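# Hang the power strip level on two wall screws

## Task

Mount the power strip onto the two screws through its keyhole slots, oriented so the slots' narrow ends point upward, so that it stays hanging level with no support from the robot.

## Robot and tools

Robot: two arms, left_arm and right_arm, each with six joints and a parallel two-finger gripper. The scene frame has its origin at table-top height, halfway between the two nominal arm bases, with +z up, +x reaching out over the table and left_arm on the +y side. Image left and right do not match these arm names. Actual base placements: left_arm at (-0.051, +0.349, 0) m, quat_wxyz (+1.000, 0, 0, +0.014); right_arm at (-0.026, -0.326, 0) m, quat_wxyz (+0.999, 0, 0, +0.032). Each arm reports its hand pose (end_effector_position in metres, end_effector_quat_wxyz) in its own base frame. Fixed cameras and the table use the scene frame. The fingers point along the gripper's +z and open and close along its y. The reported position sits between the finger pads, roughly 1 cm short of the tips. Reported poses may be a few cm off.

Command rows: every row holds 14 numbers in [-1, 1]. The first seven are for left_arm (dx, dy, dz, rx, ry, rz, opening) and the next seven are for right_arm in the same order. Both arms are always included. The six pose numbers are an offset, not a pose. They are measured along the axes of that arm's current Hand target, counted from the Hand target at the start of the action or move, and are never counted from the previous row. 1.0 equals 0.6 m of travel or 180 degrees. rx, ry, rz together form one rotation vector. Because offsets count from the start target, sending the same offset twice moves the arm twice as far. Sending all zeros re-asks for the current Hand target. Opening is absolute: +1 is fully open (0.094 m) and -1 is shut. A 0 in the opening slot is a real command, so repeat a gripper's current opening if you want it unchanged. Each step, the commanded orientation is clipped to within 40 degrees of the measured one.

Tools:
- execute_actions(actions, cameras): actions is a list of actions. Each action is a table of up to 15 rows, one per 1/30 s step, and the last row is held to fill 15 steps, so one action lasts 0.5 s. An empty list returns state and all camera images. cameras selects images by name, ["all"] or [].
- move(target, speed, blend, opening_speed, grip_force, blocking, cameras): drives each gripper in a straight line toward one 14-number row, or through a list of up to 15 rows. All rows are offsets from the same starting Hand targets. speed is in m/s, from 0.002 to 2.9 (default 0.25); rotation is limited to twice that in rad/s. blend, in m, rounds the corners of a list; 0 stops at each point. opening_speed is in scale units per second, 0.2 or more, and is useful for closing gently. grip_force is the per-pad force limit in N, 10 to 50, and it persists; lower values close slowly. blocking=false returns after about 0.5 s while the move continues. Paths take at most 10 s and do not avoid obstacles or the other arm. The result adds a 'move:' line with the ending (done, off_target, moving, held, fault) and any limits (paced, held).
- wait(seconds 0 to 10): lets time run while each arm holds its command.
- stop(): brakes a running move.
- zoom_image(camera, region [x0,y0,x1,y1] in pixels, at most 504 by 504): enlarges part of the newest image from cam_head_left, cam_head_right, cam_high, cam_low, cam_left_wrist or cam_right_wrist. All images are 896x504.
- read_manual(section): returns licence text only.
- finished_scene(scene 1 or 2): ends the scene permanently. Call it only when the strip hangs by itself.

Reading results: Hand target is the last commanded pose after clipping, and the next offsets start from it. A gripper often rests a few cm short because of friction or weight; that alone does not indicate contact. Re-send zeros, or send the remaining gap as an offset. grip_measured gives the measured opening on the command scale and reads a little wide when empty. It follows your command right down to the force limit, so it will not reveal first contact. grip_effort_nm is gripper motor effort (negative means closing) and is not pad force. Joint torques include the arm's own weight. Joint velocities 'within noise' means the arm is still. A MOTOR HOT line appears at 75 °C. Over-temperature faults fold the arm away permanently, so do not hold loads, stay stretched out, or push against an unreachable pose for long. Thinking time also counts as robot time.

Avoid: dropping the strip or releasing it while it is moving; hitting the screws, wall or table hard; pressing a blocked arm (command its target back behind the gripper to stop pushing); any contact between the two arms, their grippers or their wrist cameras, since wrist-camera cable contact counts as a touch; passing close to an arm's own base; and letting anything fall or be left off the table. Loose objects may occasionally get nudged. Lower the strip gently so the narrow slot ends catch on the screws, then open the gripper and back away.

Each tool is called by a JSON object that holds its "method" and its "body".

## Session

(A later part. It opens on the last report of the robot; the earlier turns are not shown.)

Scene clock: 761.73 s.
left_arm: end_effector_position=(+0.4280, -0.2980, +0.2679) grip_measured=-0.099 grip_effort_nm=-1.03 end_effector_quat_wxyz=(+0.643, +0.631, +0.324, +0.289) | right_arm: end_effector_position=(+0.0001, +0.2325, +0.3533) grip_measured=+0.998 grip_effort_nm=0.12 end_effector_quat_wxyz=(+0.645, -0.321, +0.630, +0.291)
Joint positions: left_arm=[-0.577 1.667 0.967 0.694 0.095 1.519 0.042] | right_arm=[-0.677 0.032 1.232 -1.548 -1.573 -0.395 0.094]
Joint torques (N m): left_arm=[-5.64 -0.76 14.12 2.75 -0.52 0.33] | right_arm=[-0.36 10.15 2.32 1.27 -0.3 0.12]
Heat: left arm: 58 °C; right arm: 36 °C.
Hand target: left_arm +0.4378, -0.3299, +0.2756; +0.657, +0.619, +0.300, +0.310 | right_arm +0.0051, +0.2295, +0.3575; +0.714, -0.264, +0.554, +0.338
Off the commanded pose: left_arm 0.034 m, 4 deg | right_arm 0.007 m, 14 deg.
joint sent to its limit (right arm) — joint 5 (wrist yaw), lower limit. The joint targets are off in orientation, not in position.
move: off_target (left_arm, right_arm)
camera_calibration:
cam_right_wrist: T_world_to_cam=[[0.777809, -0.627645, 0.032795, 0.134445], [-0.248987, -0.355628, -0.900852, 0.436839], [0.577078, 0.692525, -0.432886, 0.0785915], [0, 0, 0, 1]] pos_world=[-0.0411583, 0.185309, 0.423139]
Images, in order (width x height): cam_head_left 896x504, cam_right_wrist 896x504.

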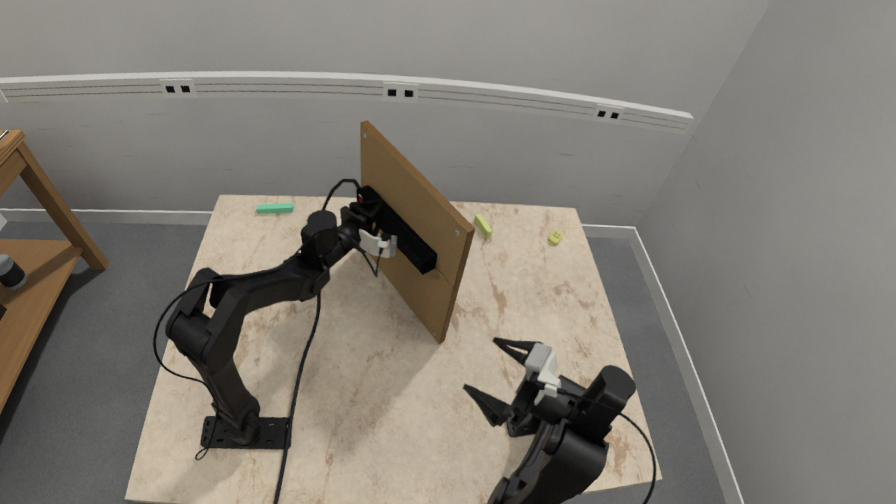

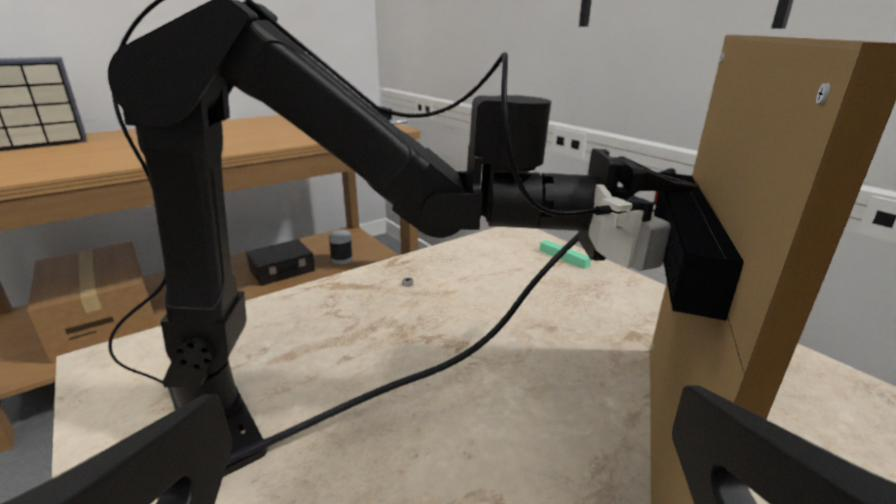

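{"method": "move", "body": {"target": [[0,0,-0.07,0,-0.07,0.03,-0.2,0,0,0,0,0,0,1],[-0.01,-0.02,-0.05,0,-0.07,0.03,-0.2,0,0,0,0,0,0,1]], "speed": 0.1, "cameras": ["cam_head_left","cam_right_wrist"]}}

{"method": "zoom_image", "body": {"camera": "cam_head_left", "region": [340, 180, 440, 280]}}

{"method": "zoom_image", "body": {"camera": "cam_right_wrist", "region": [580, 110, 780, 370]}}

Scene clock: 768.67 s.
left_arm: end_effector_position=(+0.4213, -0.2993, +0.2780) grip_measured=-0.100 grip_effort_nm=-1.02 end_effector_quat_wxyz=(+0.681, +0.633, +0.237, +0.282) | right_arm: end_effector_position=(+0.0001, +0.2325, +0.3533) grip_measured=+0.998 grip_effort_nm=0.12 end_effector_quat_wxyz=(+0.645, -0.321, +0.630, +0.291)
Joint positions: left_arm=[-0.515 1.698 0.94 0.85 0.304 1.578 0.042] | right_arm=[-0.677 0.032 1.232 -1.548 -1.573 -0.395 0.094]
Joint torques (N m): left_arm=[-1.81 -6.3 7.45 1.75 0.57 0.62] | right_arm=[-0.35 10.14 2.35 1.27 -0.26 0.07]
Heat: left arm: 59 °C; right arm: 36 °C.
Hand target: left_arm +0.4111, -0.3163, +0.2620; +0.670, +0.663, +0.196, +0.271 | right_arm +0.0051, +0.2295, +0.3575; +0.714, -0.264, +0.554, +0.338
Off the commanded pose: left_arm 0.025 m, 6 deg | right_arm 0.007 m, 14 deg.
joint sent to its limit (right arm) — joint 5 (wrist yaw), lower limit. The joint targets are off in orientation, not in position.
move: off_target (left_arm, right_arm)
camera_calibration:
cam_right_wrist: T_world_to_cam=[[0.777809, -0.627645, 0.032795, 0.134445], [-0.248987, -0.355628, -0.900852, 0.436839], [0.577078, 0.692525, -0.432886, 0.0785915], [0, 0, 0, 1]] pos_world=[-0.0411583, 0.185309, 0.423139]
Images, in order (width x height): cam_head_left 896x504, cam_right_wrist 896x504.

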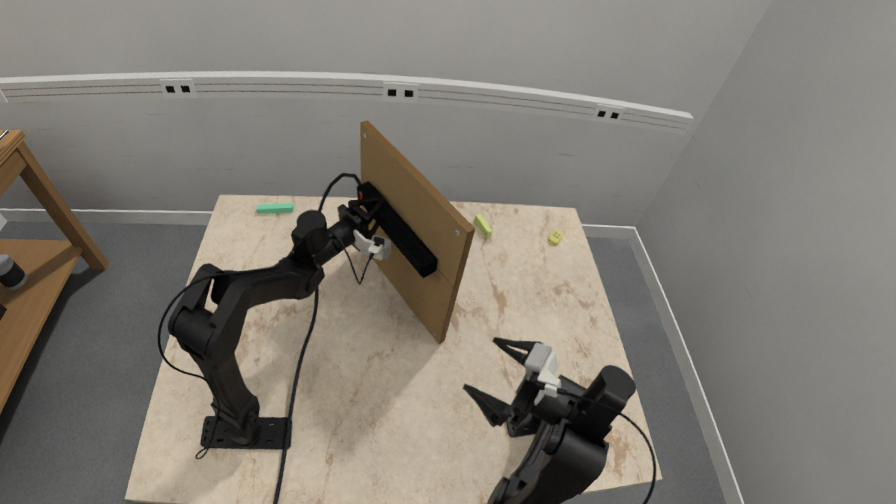

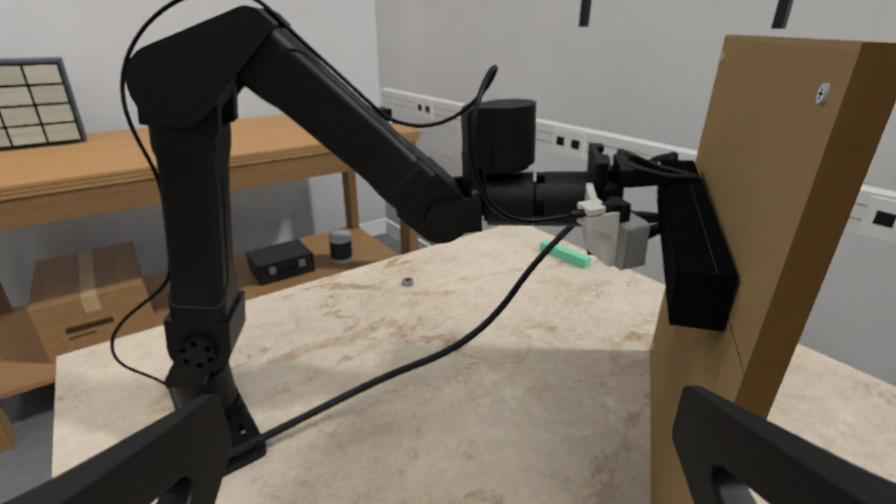

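Scaled by 5.040 from the camera's 896x504 image, which has a finer 1280x720 frame.

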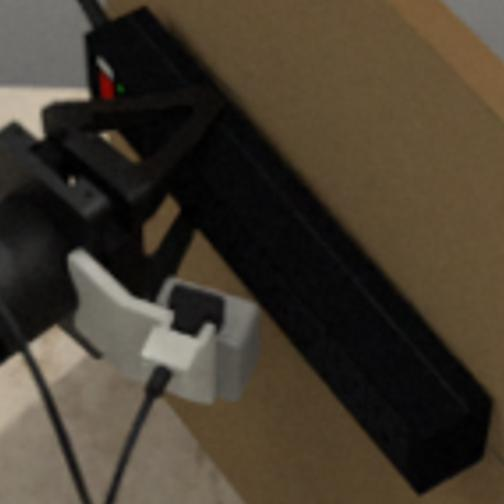

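Scaled by 1.938 from the camera's 896x504 image, which has a finer 1280x720 frame.

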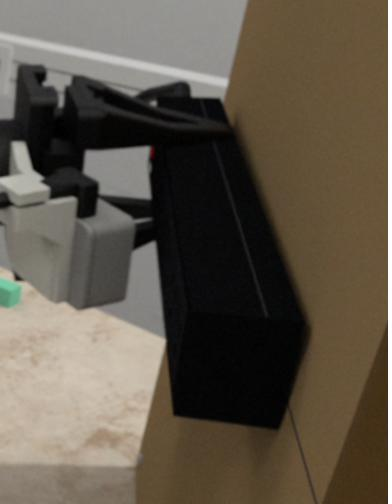

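{"method": "move", "body": {"target": [-0.01,-0.025,-0.03,0.0,-0.02,0.01,-0.2,0,0,0,0,0,0,1], "speed": 0.1, "cameras": ["cam_head_left","cam_right_wrist"]}}

{"method": "zoom_image", "body": {"camera": "cam_head_left", "region": [340, 180, 440, 280]}}

{"method": "zoom_image", "body": {"camera": "cam_right_wrist", "region": [580, 110, 780, 370]}}

Scene clock: 772.93 s.
left_arm: end_effector_position=(+0.4132, -0.2948, +0.2793) grip_measured=-0.100 grip_effort_nm=-1.03 end_effector_quat_wxyz=(+0.696, +0.623, +0.213, +0.285) | right_arm: end_effector_position=(+0.0001, +0.2325, +0.3533) grip_measured=+0.998 grip_effort_nm=0.12 end_effector_quat_wxyz=(+0.645, -0.321, +0.630, +0.291)
Joint positions: left_arm=[-0.499 1.698 0.893 0.946 0.35 1.581 0.042] | right_arm=[-0.677 0.032 1.232 -1.548 -1.573 -0.395 0.094]
Joint torques (N m): left_arm=[0.23 -6.9 4.22 1.52 1.07 0.81] | right_arm=[-0.28 10.03 2.29 1.25 -0.29 0.1]
Heat: left arm: 58 °C; right arm: 35 °C.
Hand target: left_arm +0.3967, -0.3057, +0.2458; +0.672, +0.674, +0.165, +0.260 | right_arm +0.0051, +0.2295, +0.3575; +0.714, -0.264, +0.554, +0.338
Off the commanded pose: left_arm 0.039 m, 9 deg | right_arm 0.007 m, 14 deg.
joint sent to its limit (right arm) — joint 5 (wrist yaw), lower limit. The joint targets are off in orientation, not in position.
move: off_target (left_arm, right_arm)
camera_calibration:
cam_right_wrist: T_world_to_cam=[[0.777809, -0.627645, 0.032795, 0.134445], [-0.248987, -0.355628, -0.900852, 0.436839], [0.577078, 0.692525, -0.432886, 0.0785915], [0, 0, 0, 1]] pos_world=[-0.0411583, 0.185309, 0.423139]
Images, in order (width x height): cam_head_left 896x504, cam_right_wrist 896x504.

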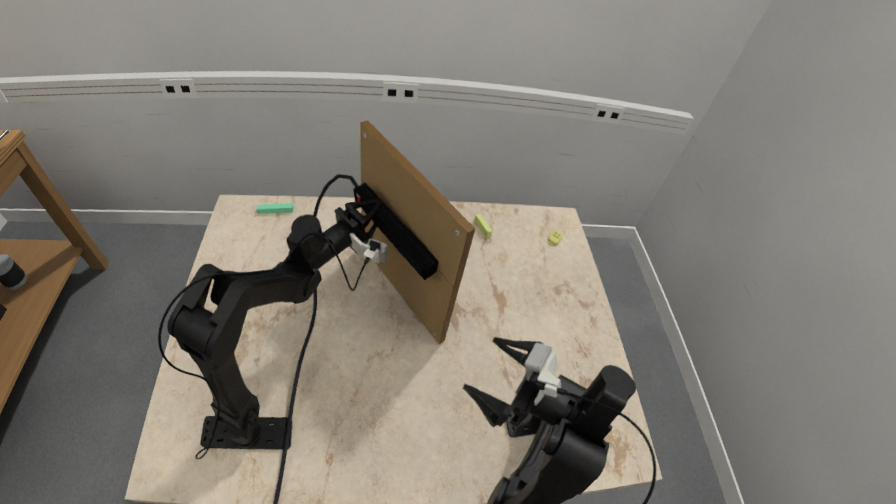

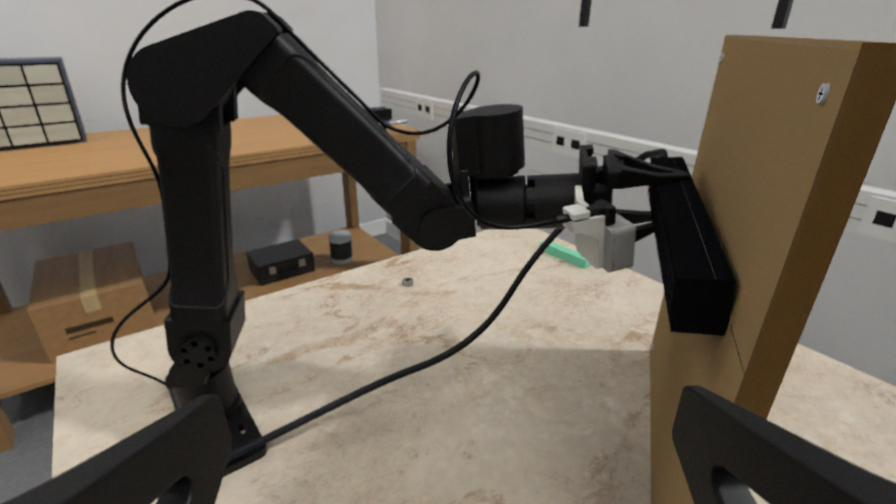

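Scaled by 5.040 from the camera's 896x504 image, which has a finer 1280x720 frame.

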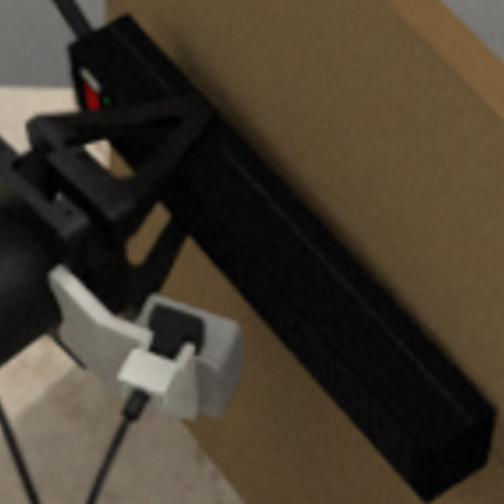

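Scaled by 1.938 from the camera's 896x504 image, which has a finer 1280x720 frame.

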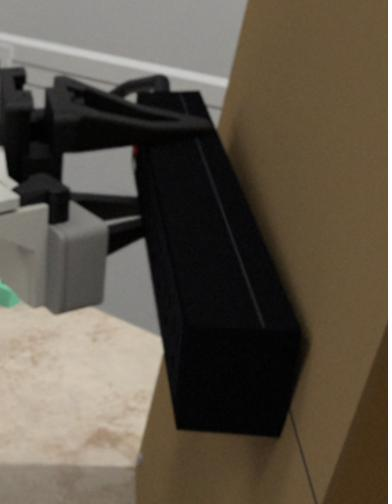

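{"method": "move", "body": {"target": [0.0,-0.035,-0.01,0.0,-0.03,0.0,-0.2,0,0,0,0,0,0,1], "speed": 0.1, "cameras": ["cam_head_left","cam_right_wrist"]}}

{"method": "zoom_image", "body": {"camera": "cam_head_left", "region": [340, 180, 440, 280]}}

{"method": "zoom_image", "body": {"camera": "cam_right_wrist", "region": [580, 110, 780, 370]}}

Scene clock: 778.53 s.
left_arm: end_effector_position=(+0.3954, -0.3003, +0.2073) grip_measured=-0.100 grip_effort_nm=-1.03 end_effector_quat_wxyz=(+0.665, +0.699, +0.152, +0.213) | right_arm: end_effector_position=(+0.0001, +0.2325, +0.3533) grip_measured=+0.998 grip_effort_nm=0.12 end_effector_quat_wxyz=(+0.645, -0.321, +0.630, +0.291)
Joint positions: left_arm=[-0.444 1.78 0.837 0.913 0.603 1.683 0.042] | right_arm=[-0.677 0.032 1.232 -1.548 -1.573 -0.395 0.094]
Joint torques (N m): left_arm=[0.43 -8.95 7.8 2.29 0.11 0.04] | right_arm=[-0.44 10.1 2.29 1.26 -0.26 0.11]
Heat: left arm: 57 °C; right arm: 36 °C.
Hand target: left_arm +0.3961, -0.2998, +0.2247; +0.679, +0.685, +0.133, +0.228 | right_arm +0.0051, +0.2295, +0.3575; +0.714, -0.264, +0.554, +0.338
Off the commanded pose: left_arm 0.017 m, 4 deg | right_arm 0.007 m, 14 deg.
joint sent to its limit (right arm) — joint 5 (wrist yaw), lower limit. The joint targets are off in orientation, not in position.
move: off_target (left_arm, right_arm)
camera_calibration:
cam_right_wrist: T_world_to_cam=[[0.777809, -0.627645, 0.032795, 0.134445], [-0.248987, -0.355628, -0.900852, 0.436839], [0.577078, 0.692525, -0.432886, 0.0785915], [0, 0, 0, 1]] pos_world=[-0.0411583, 0.185309, 0.423139]
Images, in order (width x height): cam_head_left 896x504, cam_right_wrist 896x504.

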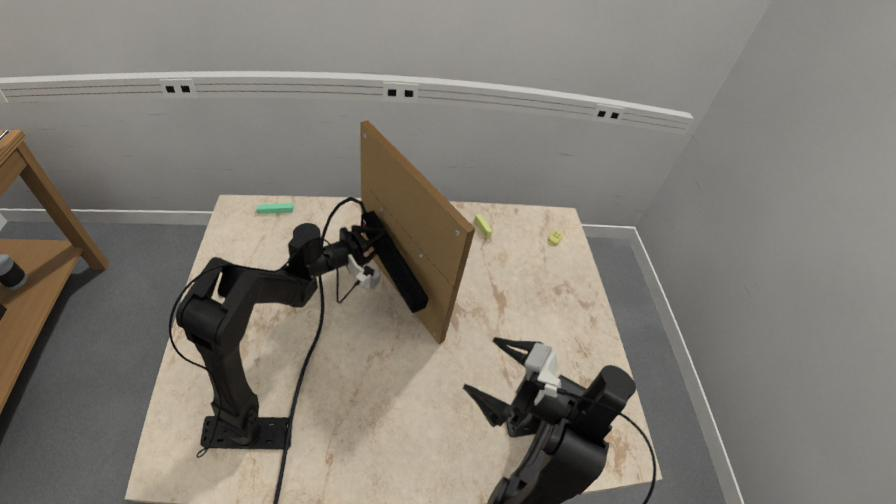

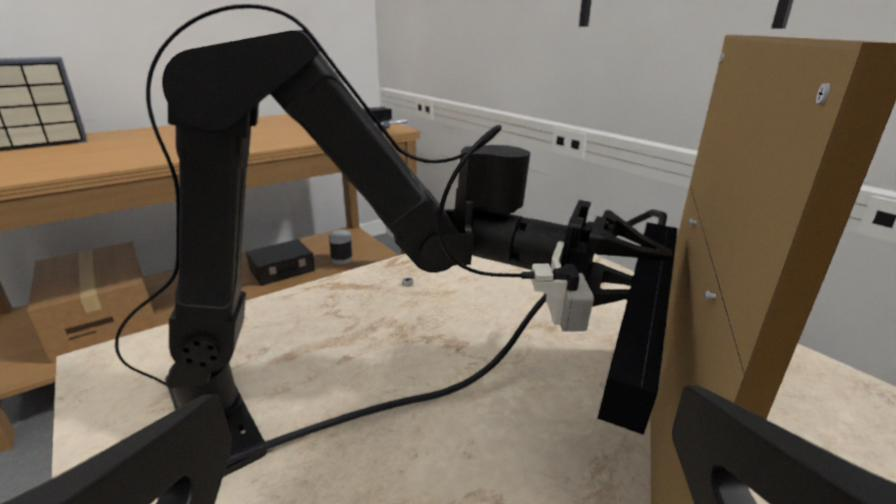

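Scaled by 5.040 from the camera's 896x504 image, which has a finer 1280x720 frame.

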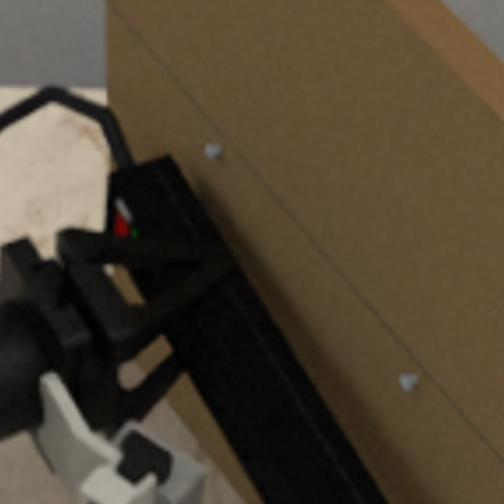

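Scaled by 1.938 from the camera's 896x504 image, which has a finer 1280x720 frame.

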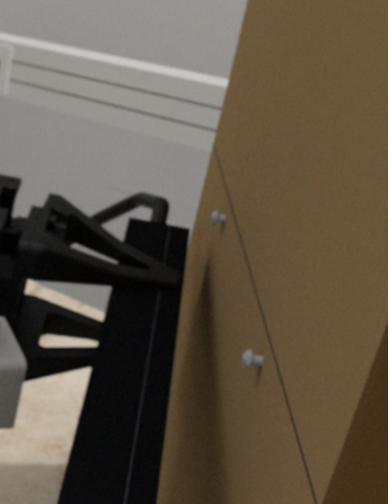

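{"method": "move", "body": {"target": [0.0,0.09,-0.01,0.0,-0.02,-0.06,-0.2,0,0,0,0,0,0,1], "speed": 0.1, "cameras": ["cam_head_left","cam_right_wrist"]}}

{"method": "zoom_image", "body": {"camera": "cam_head_left", "region": [340, 180, 440, 280]}}

{"method": "zoom_image", "body": {"camera": "cam_right_wrist", "region": [580, 110, 780, 370]}}

Scene clock: 784.03 s.
left_arm: end_effector_position=(+0.3840, -0.2981, +0.2367) grip_measured=-0.100 grip_effort_nm=-1.03 end_effector_quat_wxyz=(+0.674, +0.700, +0.208, +0.115) | right_arm: end_effector_position=(+0.0001, +0.2325, +0.3533) grip_measured=+0.998 grip_effort_nm=0.12 end_effector_quat_wxyz=(+0.645, -0.321, +0.630, +0.291)
Joint positions: left_arm=[-0.425 1.669 0.901 0.684 0.687 1.504 0.042] | right_arm=[-0.677 0.032 1.232 -1.548 -1.573 -0.395 0.094]
Joint torques (N m): left_arm=[0.72 -10.78 10.93 2.23 0.14 -0.04] | right_arm=[-0.39 10.24 2.29 1.24 -0.25 0.1]
Heat: left arm: 57 °C; right arm: 36 °C.
Hand target: left_arm +0.3863, -0.2969, +0.2780; +0.701, +0.676, +0.176, +0.142 | right_arm +0.0051, +0.2295, +0.3575; +0.714, -0.264, +0.554, +0.338
Off the commanded pose: left_arm 0.041 m, 6 deg | right_arm 0.007 m, 14 deg.
joint sent to its limit (right arm) — joint 5 (wrist yaw), lower limit. The joint targets are off in orientation, not in position.
move: off_target (left_arm, right_arm)
camera_calibration:
cam_right_wrist: T_world_to_cam=[[0.777809, -0.627645, 0.032795, 0.134445], [-0.248987, -0.355628, -0.900852, 0.436839], [0.577078, 0.692525, -0.432886, 0.0785915], [0, 0, 0, 1]] pos_world=[-0.0411583, 0.185309, 0.423139]
Images, in order (width x height): cam_head_left 896x504, cam_right_wrist 896x504.

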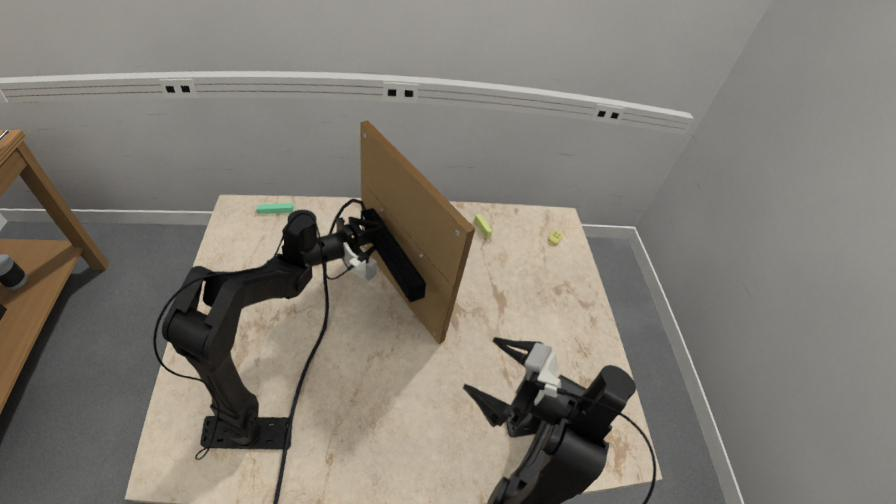

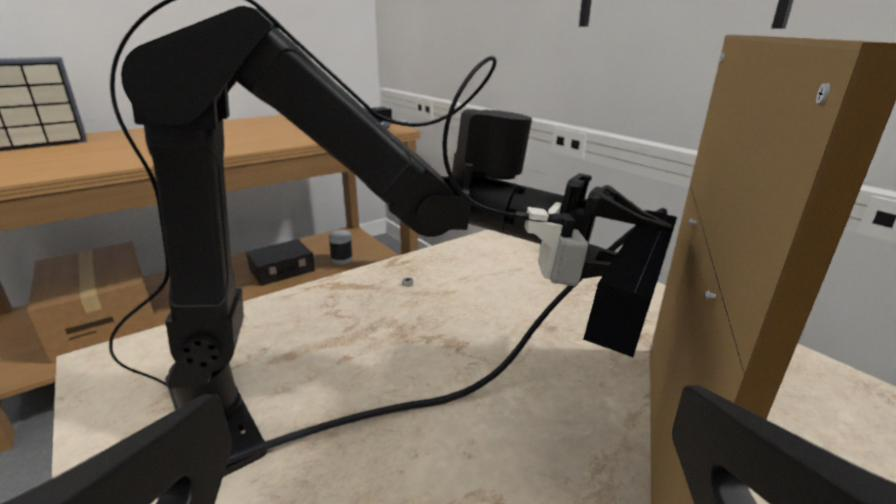

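Scaled by 5.040 from the camera's 896x504 image, which has a finer 1280x720 frame.

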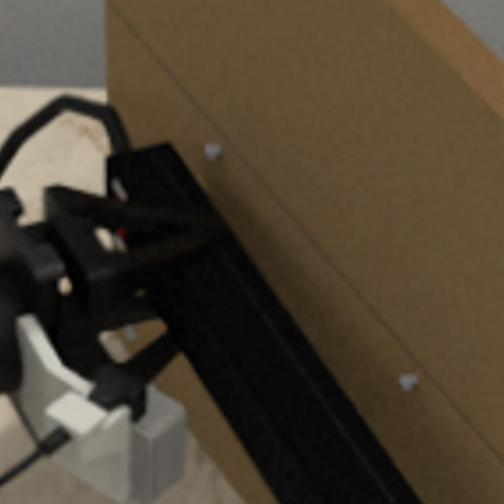

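Scaled by 1.938 from the camera's 896x504 image, which has a finer 1280x720 frame.

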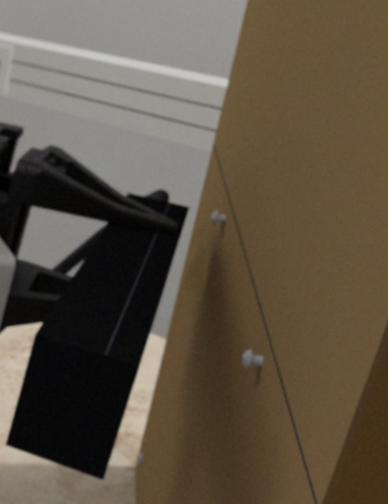

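{"method": "move", "body": {"target": [0.0,0.055,-0.04,-0.015,0.06,-0.015,-0.2,0,0,0,0,0,0,1], "speed": 0.1, "cameras": ["cam_head_left","cam_right_wrist"]}}

{"method": "zoom_image", "body": {"camera": "cam_head_left", "region": [340, 180, 440, 280]}}

{"method": "zoom_image", "body": {"camera": "cam_right_wrist", "region": [580, 110, 780, 370]}}

Scene clock: 787.97 s.
left_arm: end_effector_position=(+0.3837, -0.2742, +0.2852) grip_measured=-0.100 grip_effort_nm=-1.02 end_effector_quat_wxyz=(+0.679, +0.658, +0.274, +0.177) | right_arm: end_effector_position=(+0.0001, +0.2325, +0.3533) grip_measured=+0.998 grip_effort_nm=0.12 end_effector_quat_wxyz=(+0.645, -0.321, +0.630, +0.291)
Joint positions: left_arm=[-0.448 1.491 0.876 0.596 0.473 1.439 0.042] | right_arm=[-0.677 0.032 1.232 -1.548 -1.573 -0.395 0.094]
Joint torques (N m): left_arm=[-0.7 -9.32 7.9 2.4 -0.04 -0.05] | right_arm=[-0.51 10.02 2.14 1.29 -0.26 0.06]
Heat: left arm: 57 °C; right arm: 36 °C.
Hand target: left_arm +0.3769, -0.2739, +0.3105; +0.700, +0.639, +0.253, +0.192 | right_arm +0.0051, +0.2295, +0.3575; +0.714, -0.264, +0.554, +0.338
Off the commanded pose: left_arm 0.026 m, 4 deg | right_arm 0.007 m, 14 deg.
joint sent to its limit (right arm) — joint 5 (wrist yaw), lower limit. The joint targets are off in orientation, not in position.
move: off_target (left_arm, right_arm)
camera_calibration:
cam_right_wrist: T_world_to_cam=[[0.777809, -0.627645, 0.032795, 0.134445], [-0.248987, -0.355628, -0.900852, 0.436839], [0.577078, 0.692525, -0.432886, 0.0785915], [0, 0, 0, 1]] pos_world=[-0.0411583, 0.185309, 0.423139]
Images, in order (width x height): cam_head_left 896x504, cam_right_wrist 896x504.

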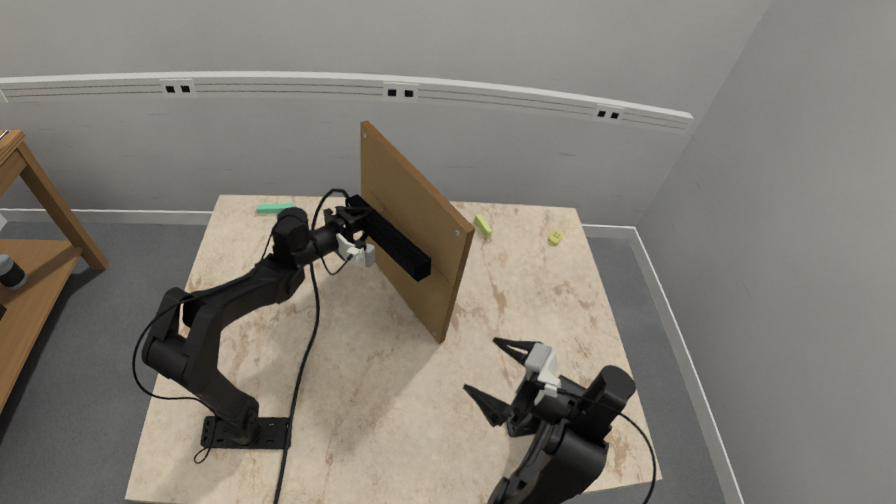

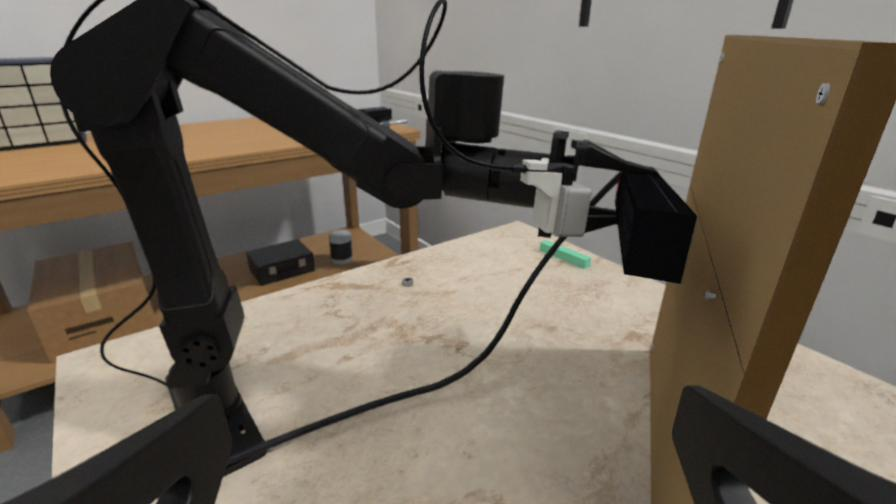

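Scaled by 5.040 from the camera's 896x504 image, which has a finer 1280x720 frame.

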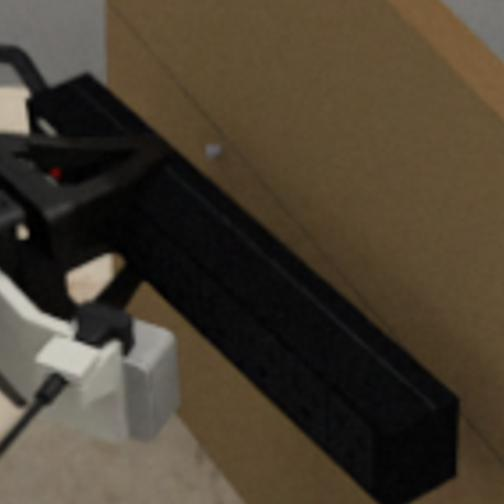

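Scaled by 1.938 from the camera's 896x504 image, which has a finer 1280x720 frame.

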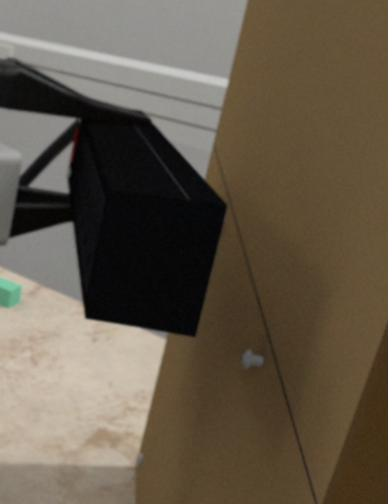

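{"method": "move", "body": {"target": [0.0,-0.02,0.015,0,-0.035,0.01,-0.2,0,0,0,0,0,0,1], "speed": 0.1, "cameras": ["cam_head_left","cam_right_wrist"]}}

{"method": "zoom_image", "body": {"camera": "cam_head_left", "region": [340, 180, 440, 280]}}

{"method": "zoom_image", "body": {"camera": "cam_right_wrist", "region": [580, 110, 780, 370]}}

Scene clock: 793.27 s.
left_arm: end_effector_position=(+0.3786, -0.2830, +0.2745) grip_measured=-0.100 grip_effort_nm=-1.03 end_effector_quat_wxyz=(+0.688, +0.672, +0.232, +0.145) | right_arm: end_effector_position=(+0.0001, +0.2325, +0.3533) grip_measured=+0.998 grip_effort_nm=0.12 end_effector_quat_wxyz=(+0.645, -0.321, +0.630, +0.291)
Joint positions: left_arm=[-0.425 1.547 0.876 0.657 0.605 1.453 0.042] | right_arm=[-0.677 0.032 1.232 -1.548 -1.573 -0.395 0.094]
Joint torques (N m): left_arm=[0.68 -6.76 9.69 2.54 0.1 0.03] | right_arm=[-0.42 10.02 2.13 1.25 -0.26 0.1]
Heat: left arm: 57 °C; right arm: 36 °C.
Hand target: left_arm +0.3818, -0.2824, +0.2989; +0.710, +0.653, +0.204, +0.168 | right_arm +0.0051, +0.2295, +0.3575; +0.714, -0.264, +0.554, +0.338
Off the commanded pose: left_arm 0.025 m, 5 deg | right_arm 0.007 m, 14 deg.
joint sent to its limit (right arm) — joint 5 (wrist yaw), lower limit. The joint targets are off in orientation, not in position.
move: off_target (left_arm, right_arm)
camera_calibration:
cam_right_wrist: T_world_to_cam=[[0.777809, -0.627645, 0.032795, 0.134445], [-0.248987, -0.355628, -0.900852, 0.436839], [0.577078, 0.692525, -0.432886, 0.0785915], [0, 0, 0, 1]] pos_world=[-0.0411583, 0.185309, 0.423139]
Images, in order (width x height): cam_head_left 896x504, cam_right_wrist 896x504.

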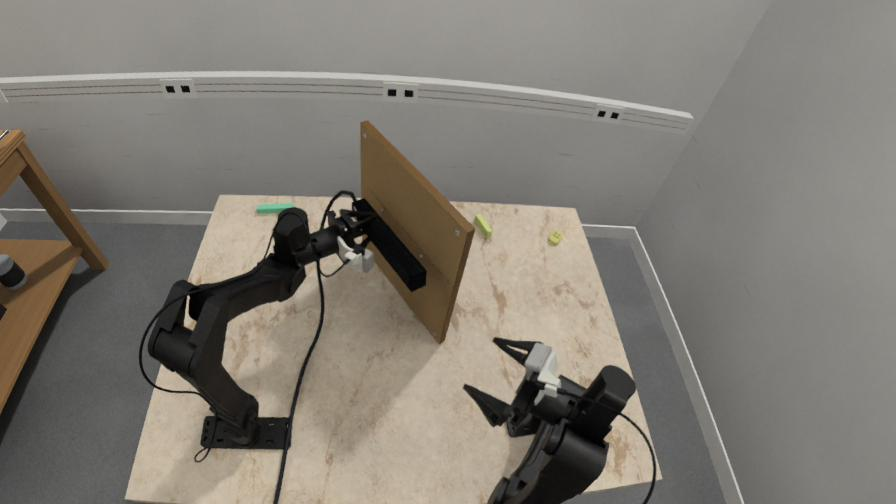

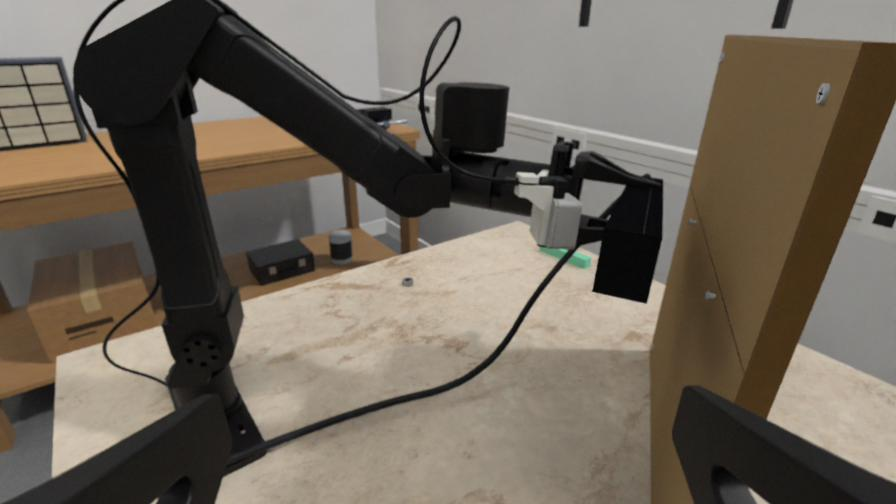

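Scaled by 5.040 from the camera's 896x504 image, which has a finer 1280x720 frame.

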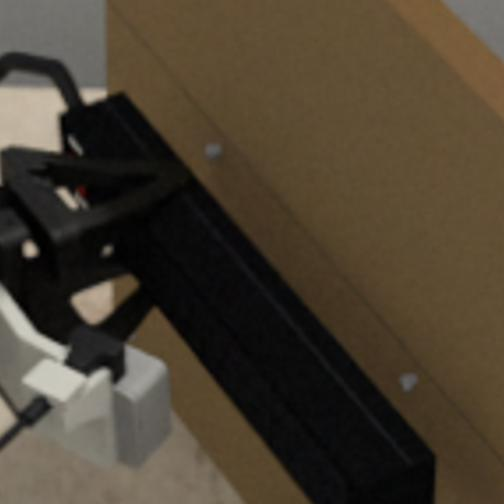

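Scaled by 1.938 from the camera's 896x504 image, which has a finer 1280x720 frame.

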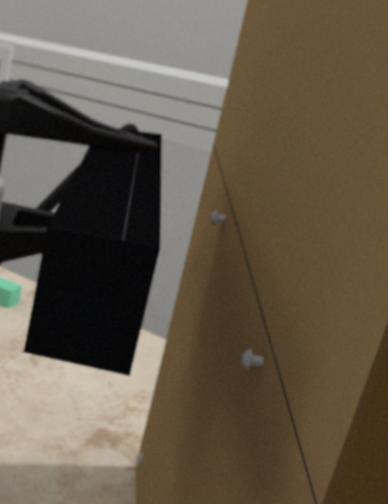

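{"method": "move", "body": {"target": [0.035,-0.03,0.05,0,0.01,0.008,-0.2,0,0,0,0,0,0,1], "speed": 0.1, "cameras": ["cam_head_left","cam_right_wrist"]}}

{"method": "zoom_image", "body": {"camera": "cam_head_left", "region": [340, 180, 440, 280]}}

{"method": "zoom_image", "body": {"camera": "cam_right_wrist", "region": [580, 110, 780, 370]}}

Scene clock: 801.50 s.
left_arm: end_effector_position=(+0.4088, -0.2929, +0.2485) grip_measured=-0.100 grip_effort_nm=-1.03 end_effector_quat_wxyz=(+0.678, +0.676, +0.242, +0.159) | right_arm: end_effector_position=(+0.0001, +0.2325, +0.3533) grip_measured=+0.998 grip_effort_nm=0.12 end_effector_quat_wxyz=(+0.645, -0.321, +0.630, +0.291)
Joint positions: left_arm=[-0.43 1.691 0.936 0.718 0.566 1.478 0.042] | right_arm=[-0.677 0.032 1.232 -1.548 -1.573 -0.395 0.094]
Joint torques (N m): left_arm=[-0.69 -7.56 11.55 2.59 -0.01 0.05] | right_arm=[-0.46 10.15 2.3 1.27 -0.27 0.1]
Heat: left arm: 59 °C; right arm: 36 °C.
Hand target: left_arm +0.4145, -0.2993, +0.2816; +0.705, +0.652, +0.207, +0.187 | right_arm +0.0051, +0.2295, +0.3575; +0.714, -0.264, +0.554, +0.338
Off the commanded pose: left_arm 0.034 m, 6 deg | right_arm 0.007 m, 14 deg.
joint sent to its limit (right arm) — joint 5 (wrist yaw), lower limit. The joint targets are off in orientation, not in position.
move: off_target (left_arm, right_arm)
camera_calibration:
cam_right_wrist: T_world_to_cam=[[0.777809, -0.627645, 0.032795, 0.134445], [-0.248987, -0.355628, -0.900852, 0.436839], [0.577078, 0.692525, -0.432886, 0.0785915], [0, 0, 0, 1]] pos_world=[-0.0411583, 0.185309, 0.423139]
Images, in order (width x height): cam_head_left 896x504, cam_right_wrist 896x504.

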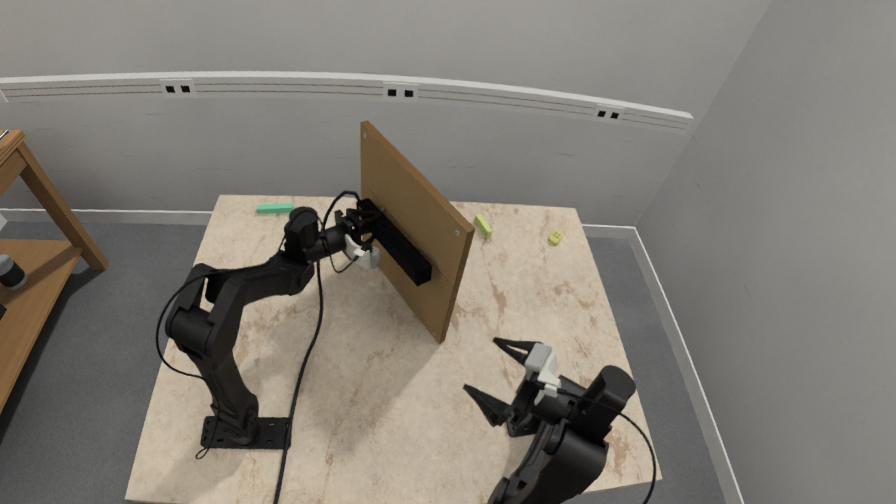

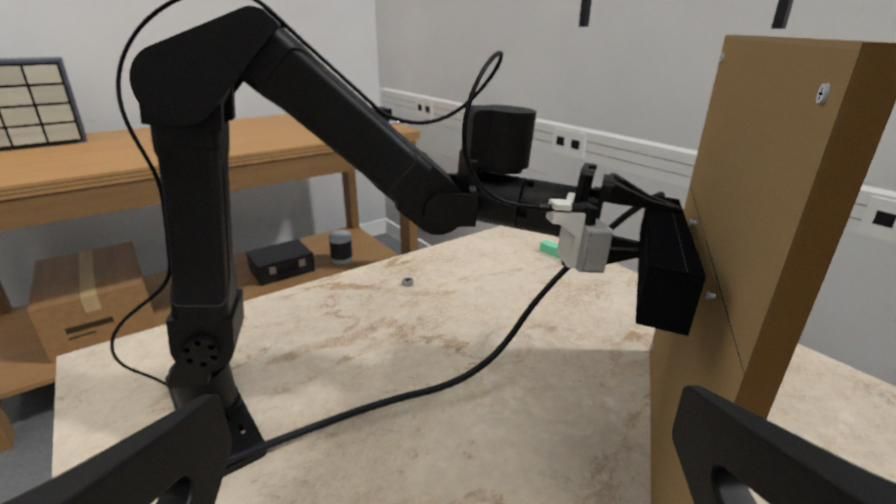

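Scaled by 5.040 from the camera's 896x504 image, which has a finer 1280x720 frame.

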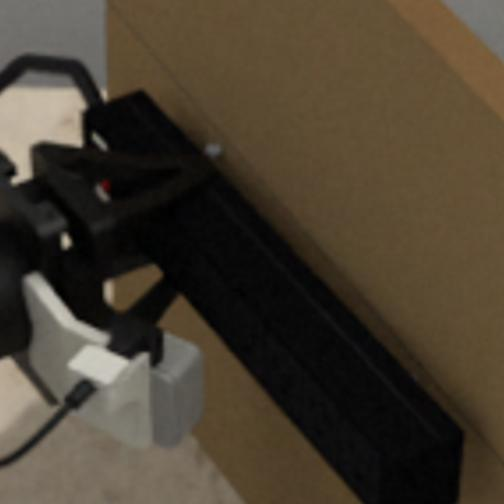

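Scaled by 1.938 from the camera's 896x504 image, which has a finer 1280x720 frame.

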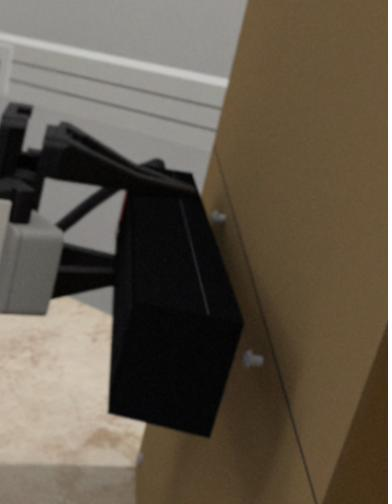

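{"method": "move", "body": {"target": [0.0,0.02,-0.0,0,-0.01,0.03,-0.2,0,0,0,0,0,0,1], "speed": 0.1, "cameras": ["cam_head_left","cam_right_wrist"]}}

{"method": "zoom_image", "body": {"camera": "cam_head_left", "region": [340, 180, 440, 280]}}

{"method": "zoom_image", "body": {"camera": "cam_right_wrist", "region": [580, 110, 780, 370]}}

Scene clock: 808.00 s.
left_arm: end_effector_position=(+0.4083, -0.2983, +0.2617) grip_measured=-0.100 grip_effort_nm=-1.03 end_effector_quat_wxyz=(+0.677, +0.686, +0.195, +0.183) | right_arm: end_effector_position=(+0.0001, +0.2325, +0.3533) grip_measured=+0.998 grip_effort_nm=0.12 end_effector_quat_wxyz=(+0.645, -0.321, +0.630, +0.291)
Joint positions: left_arm=[-0.43 1.691 0.979 0.692 0.601 1.569 0.042] | right_arm=[-0.677 0.032 1.232 -1.548 -1.573 -0.395 0.094]
Joint torques (N m): left_arm=[0.81 -8.24 11.66 2.35 0.1 0.07] | right_arm=[-0.36 10.14 2.35 1.27 -0.3 0.09]
Heat: left arm: 61 °C; right arm: 36 °C.
Hand target: left_arm +0.4146, -0.2983, +0.2934; +0.698, +0.664, +0.165, +0.210 | right_arm +0.0051, +0.2295, +0.3575; +0.714, -0.264, +0.554, +0.338
Off the commanded pose: left_arm 0.032 m, 6 deg | right_arm 0.007 m, 14 deg.
joint sent to its limit (right arm) — joint 5 (wrist yaw), lower limit. The joint targets are off in orientation, not in position.
move: off_target (left_arm, right_arm)
camera_calibration:
cam_right_wrist: T_world_to_cam=[[0.777809, -0.627645, 0.032795, 0.134445], [-0.248987, -0.355628, -0.900852, 0.436839], [0.577078, 0.692525, -0.432886, 0.0785915], [0, 0, 0, 1]] pos_world=[-0.0411583, 0.185309, 0.423139]
Images, in order (width x height): cam_head_left 896x504, cam_right_wrist 896x504.

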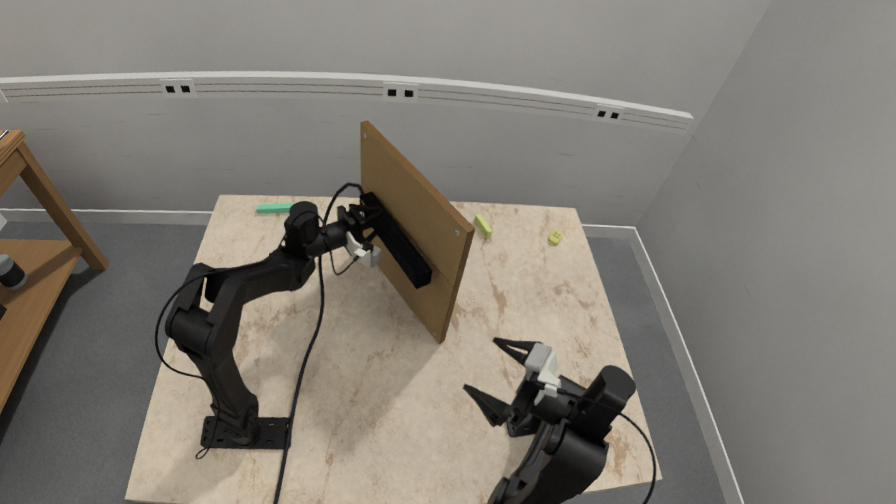

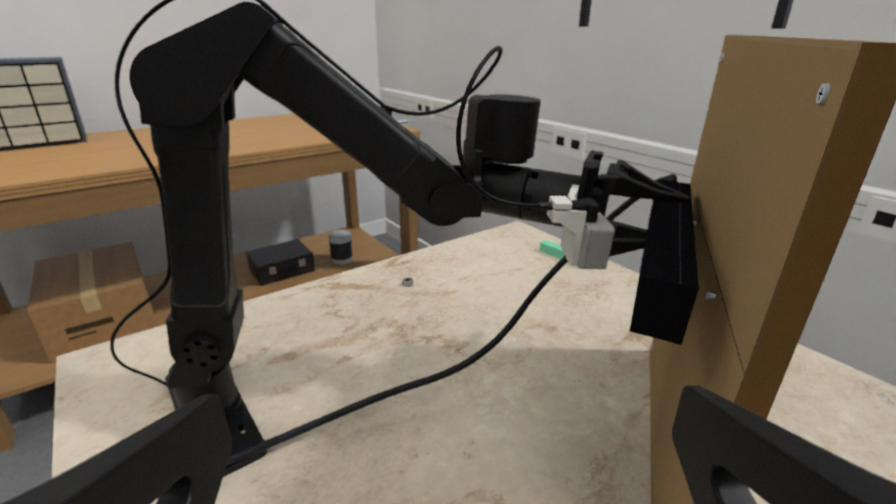

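Scaled by 5.040 from the camera's 896x504 image, which has a finer 1280x720 frame.

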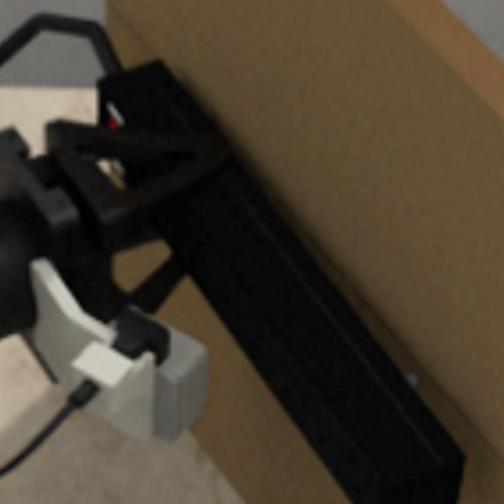

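Scaled by 1.938 from the camera's 896x504 image, which has a finer 1280x720 frame.

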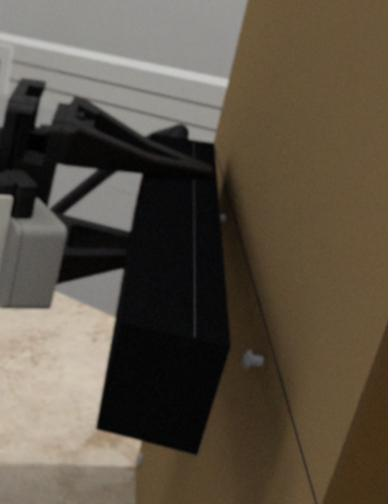

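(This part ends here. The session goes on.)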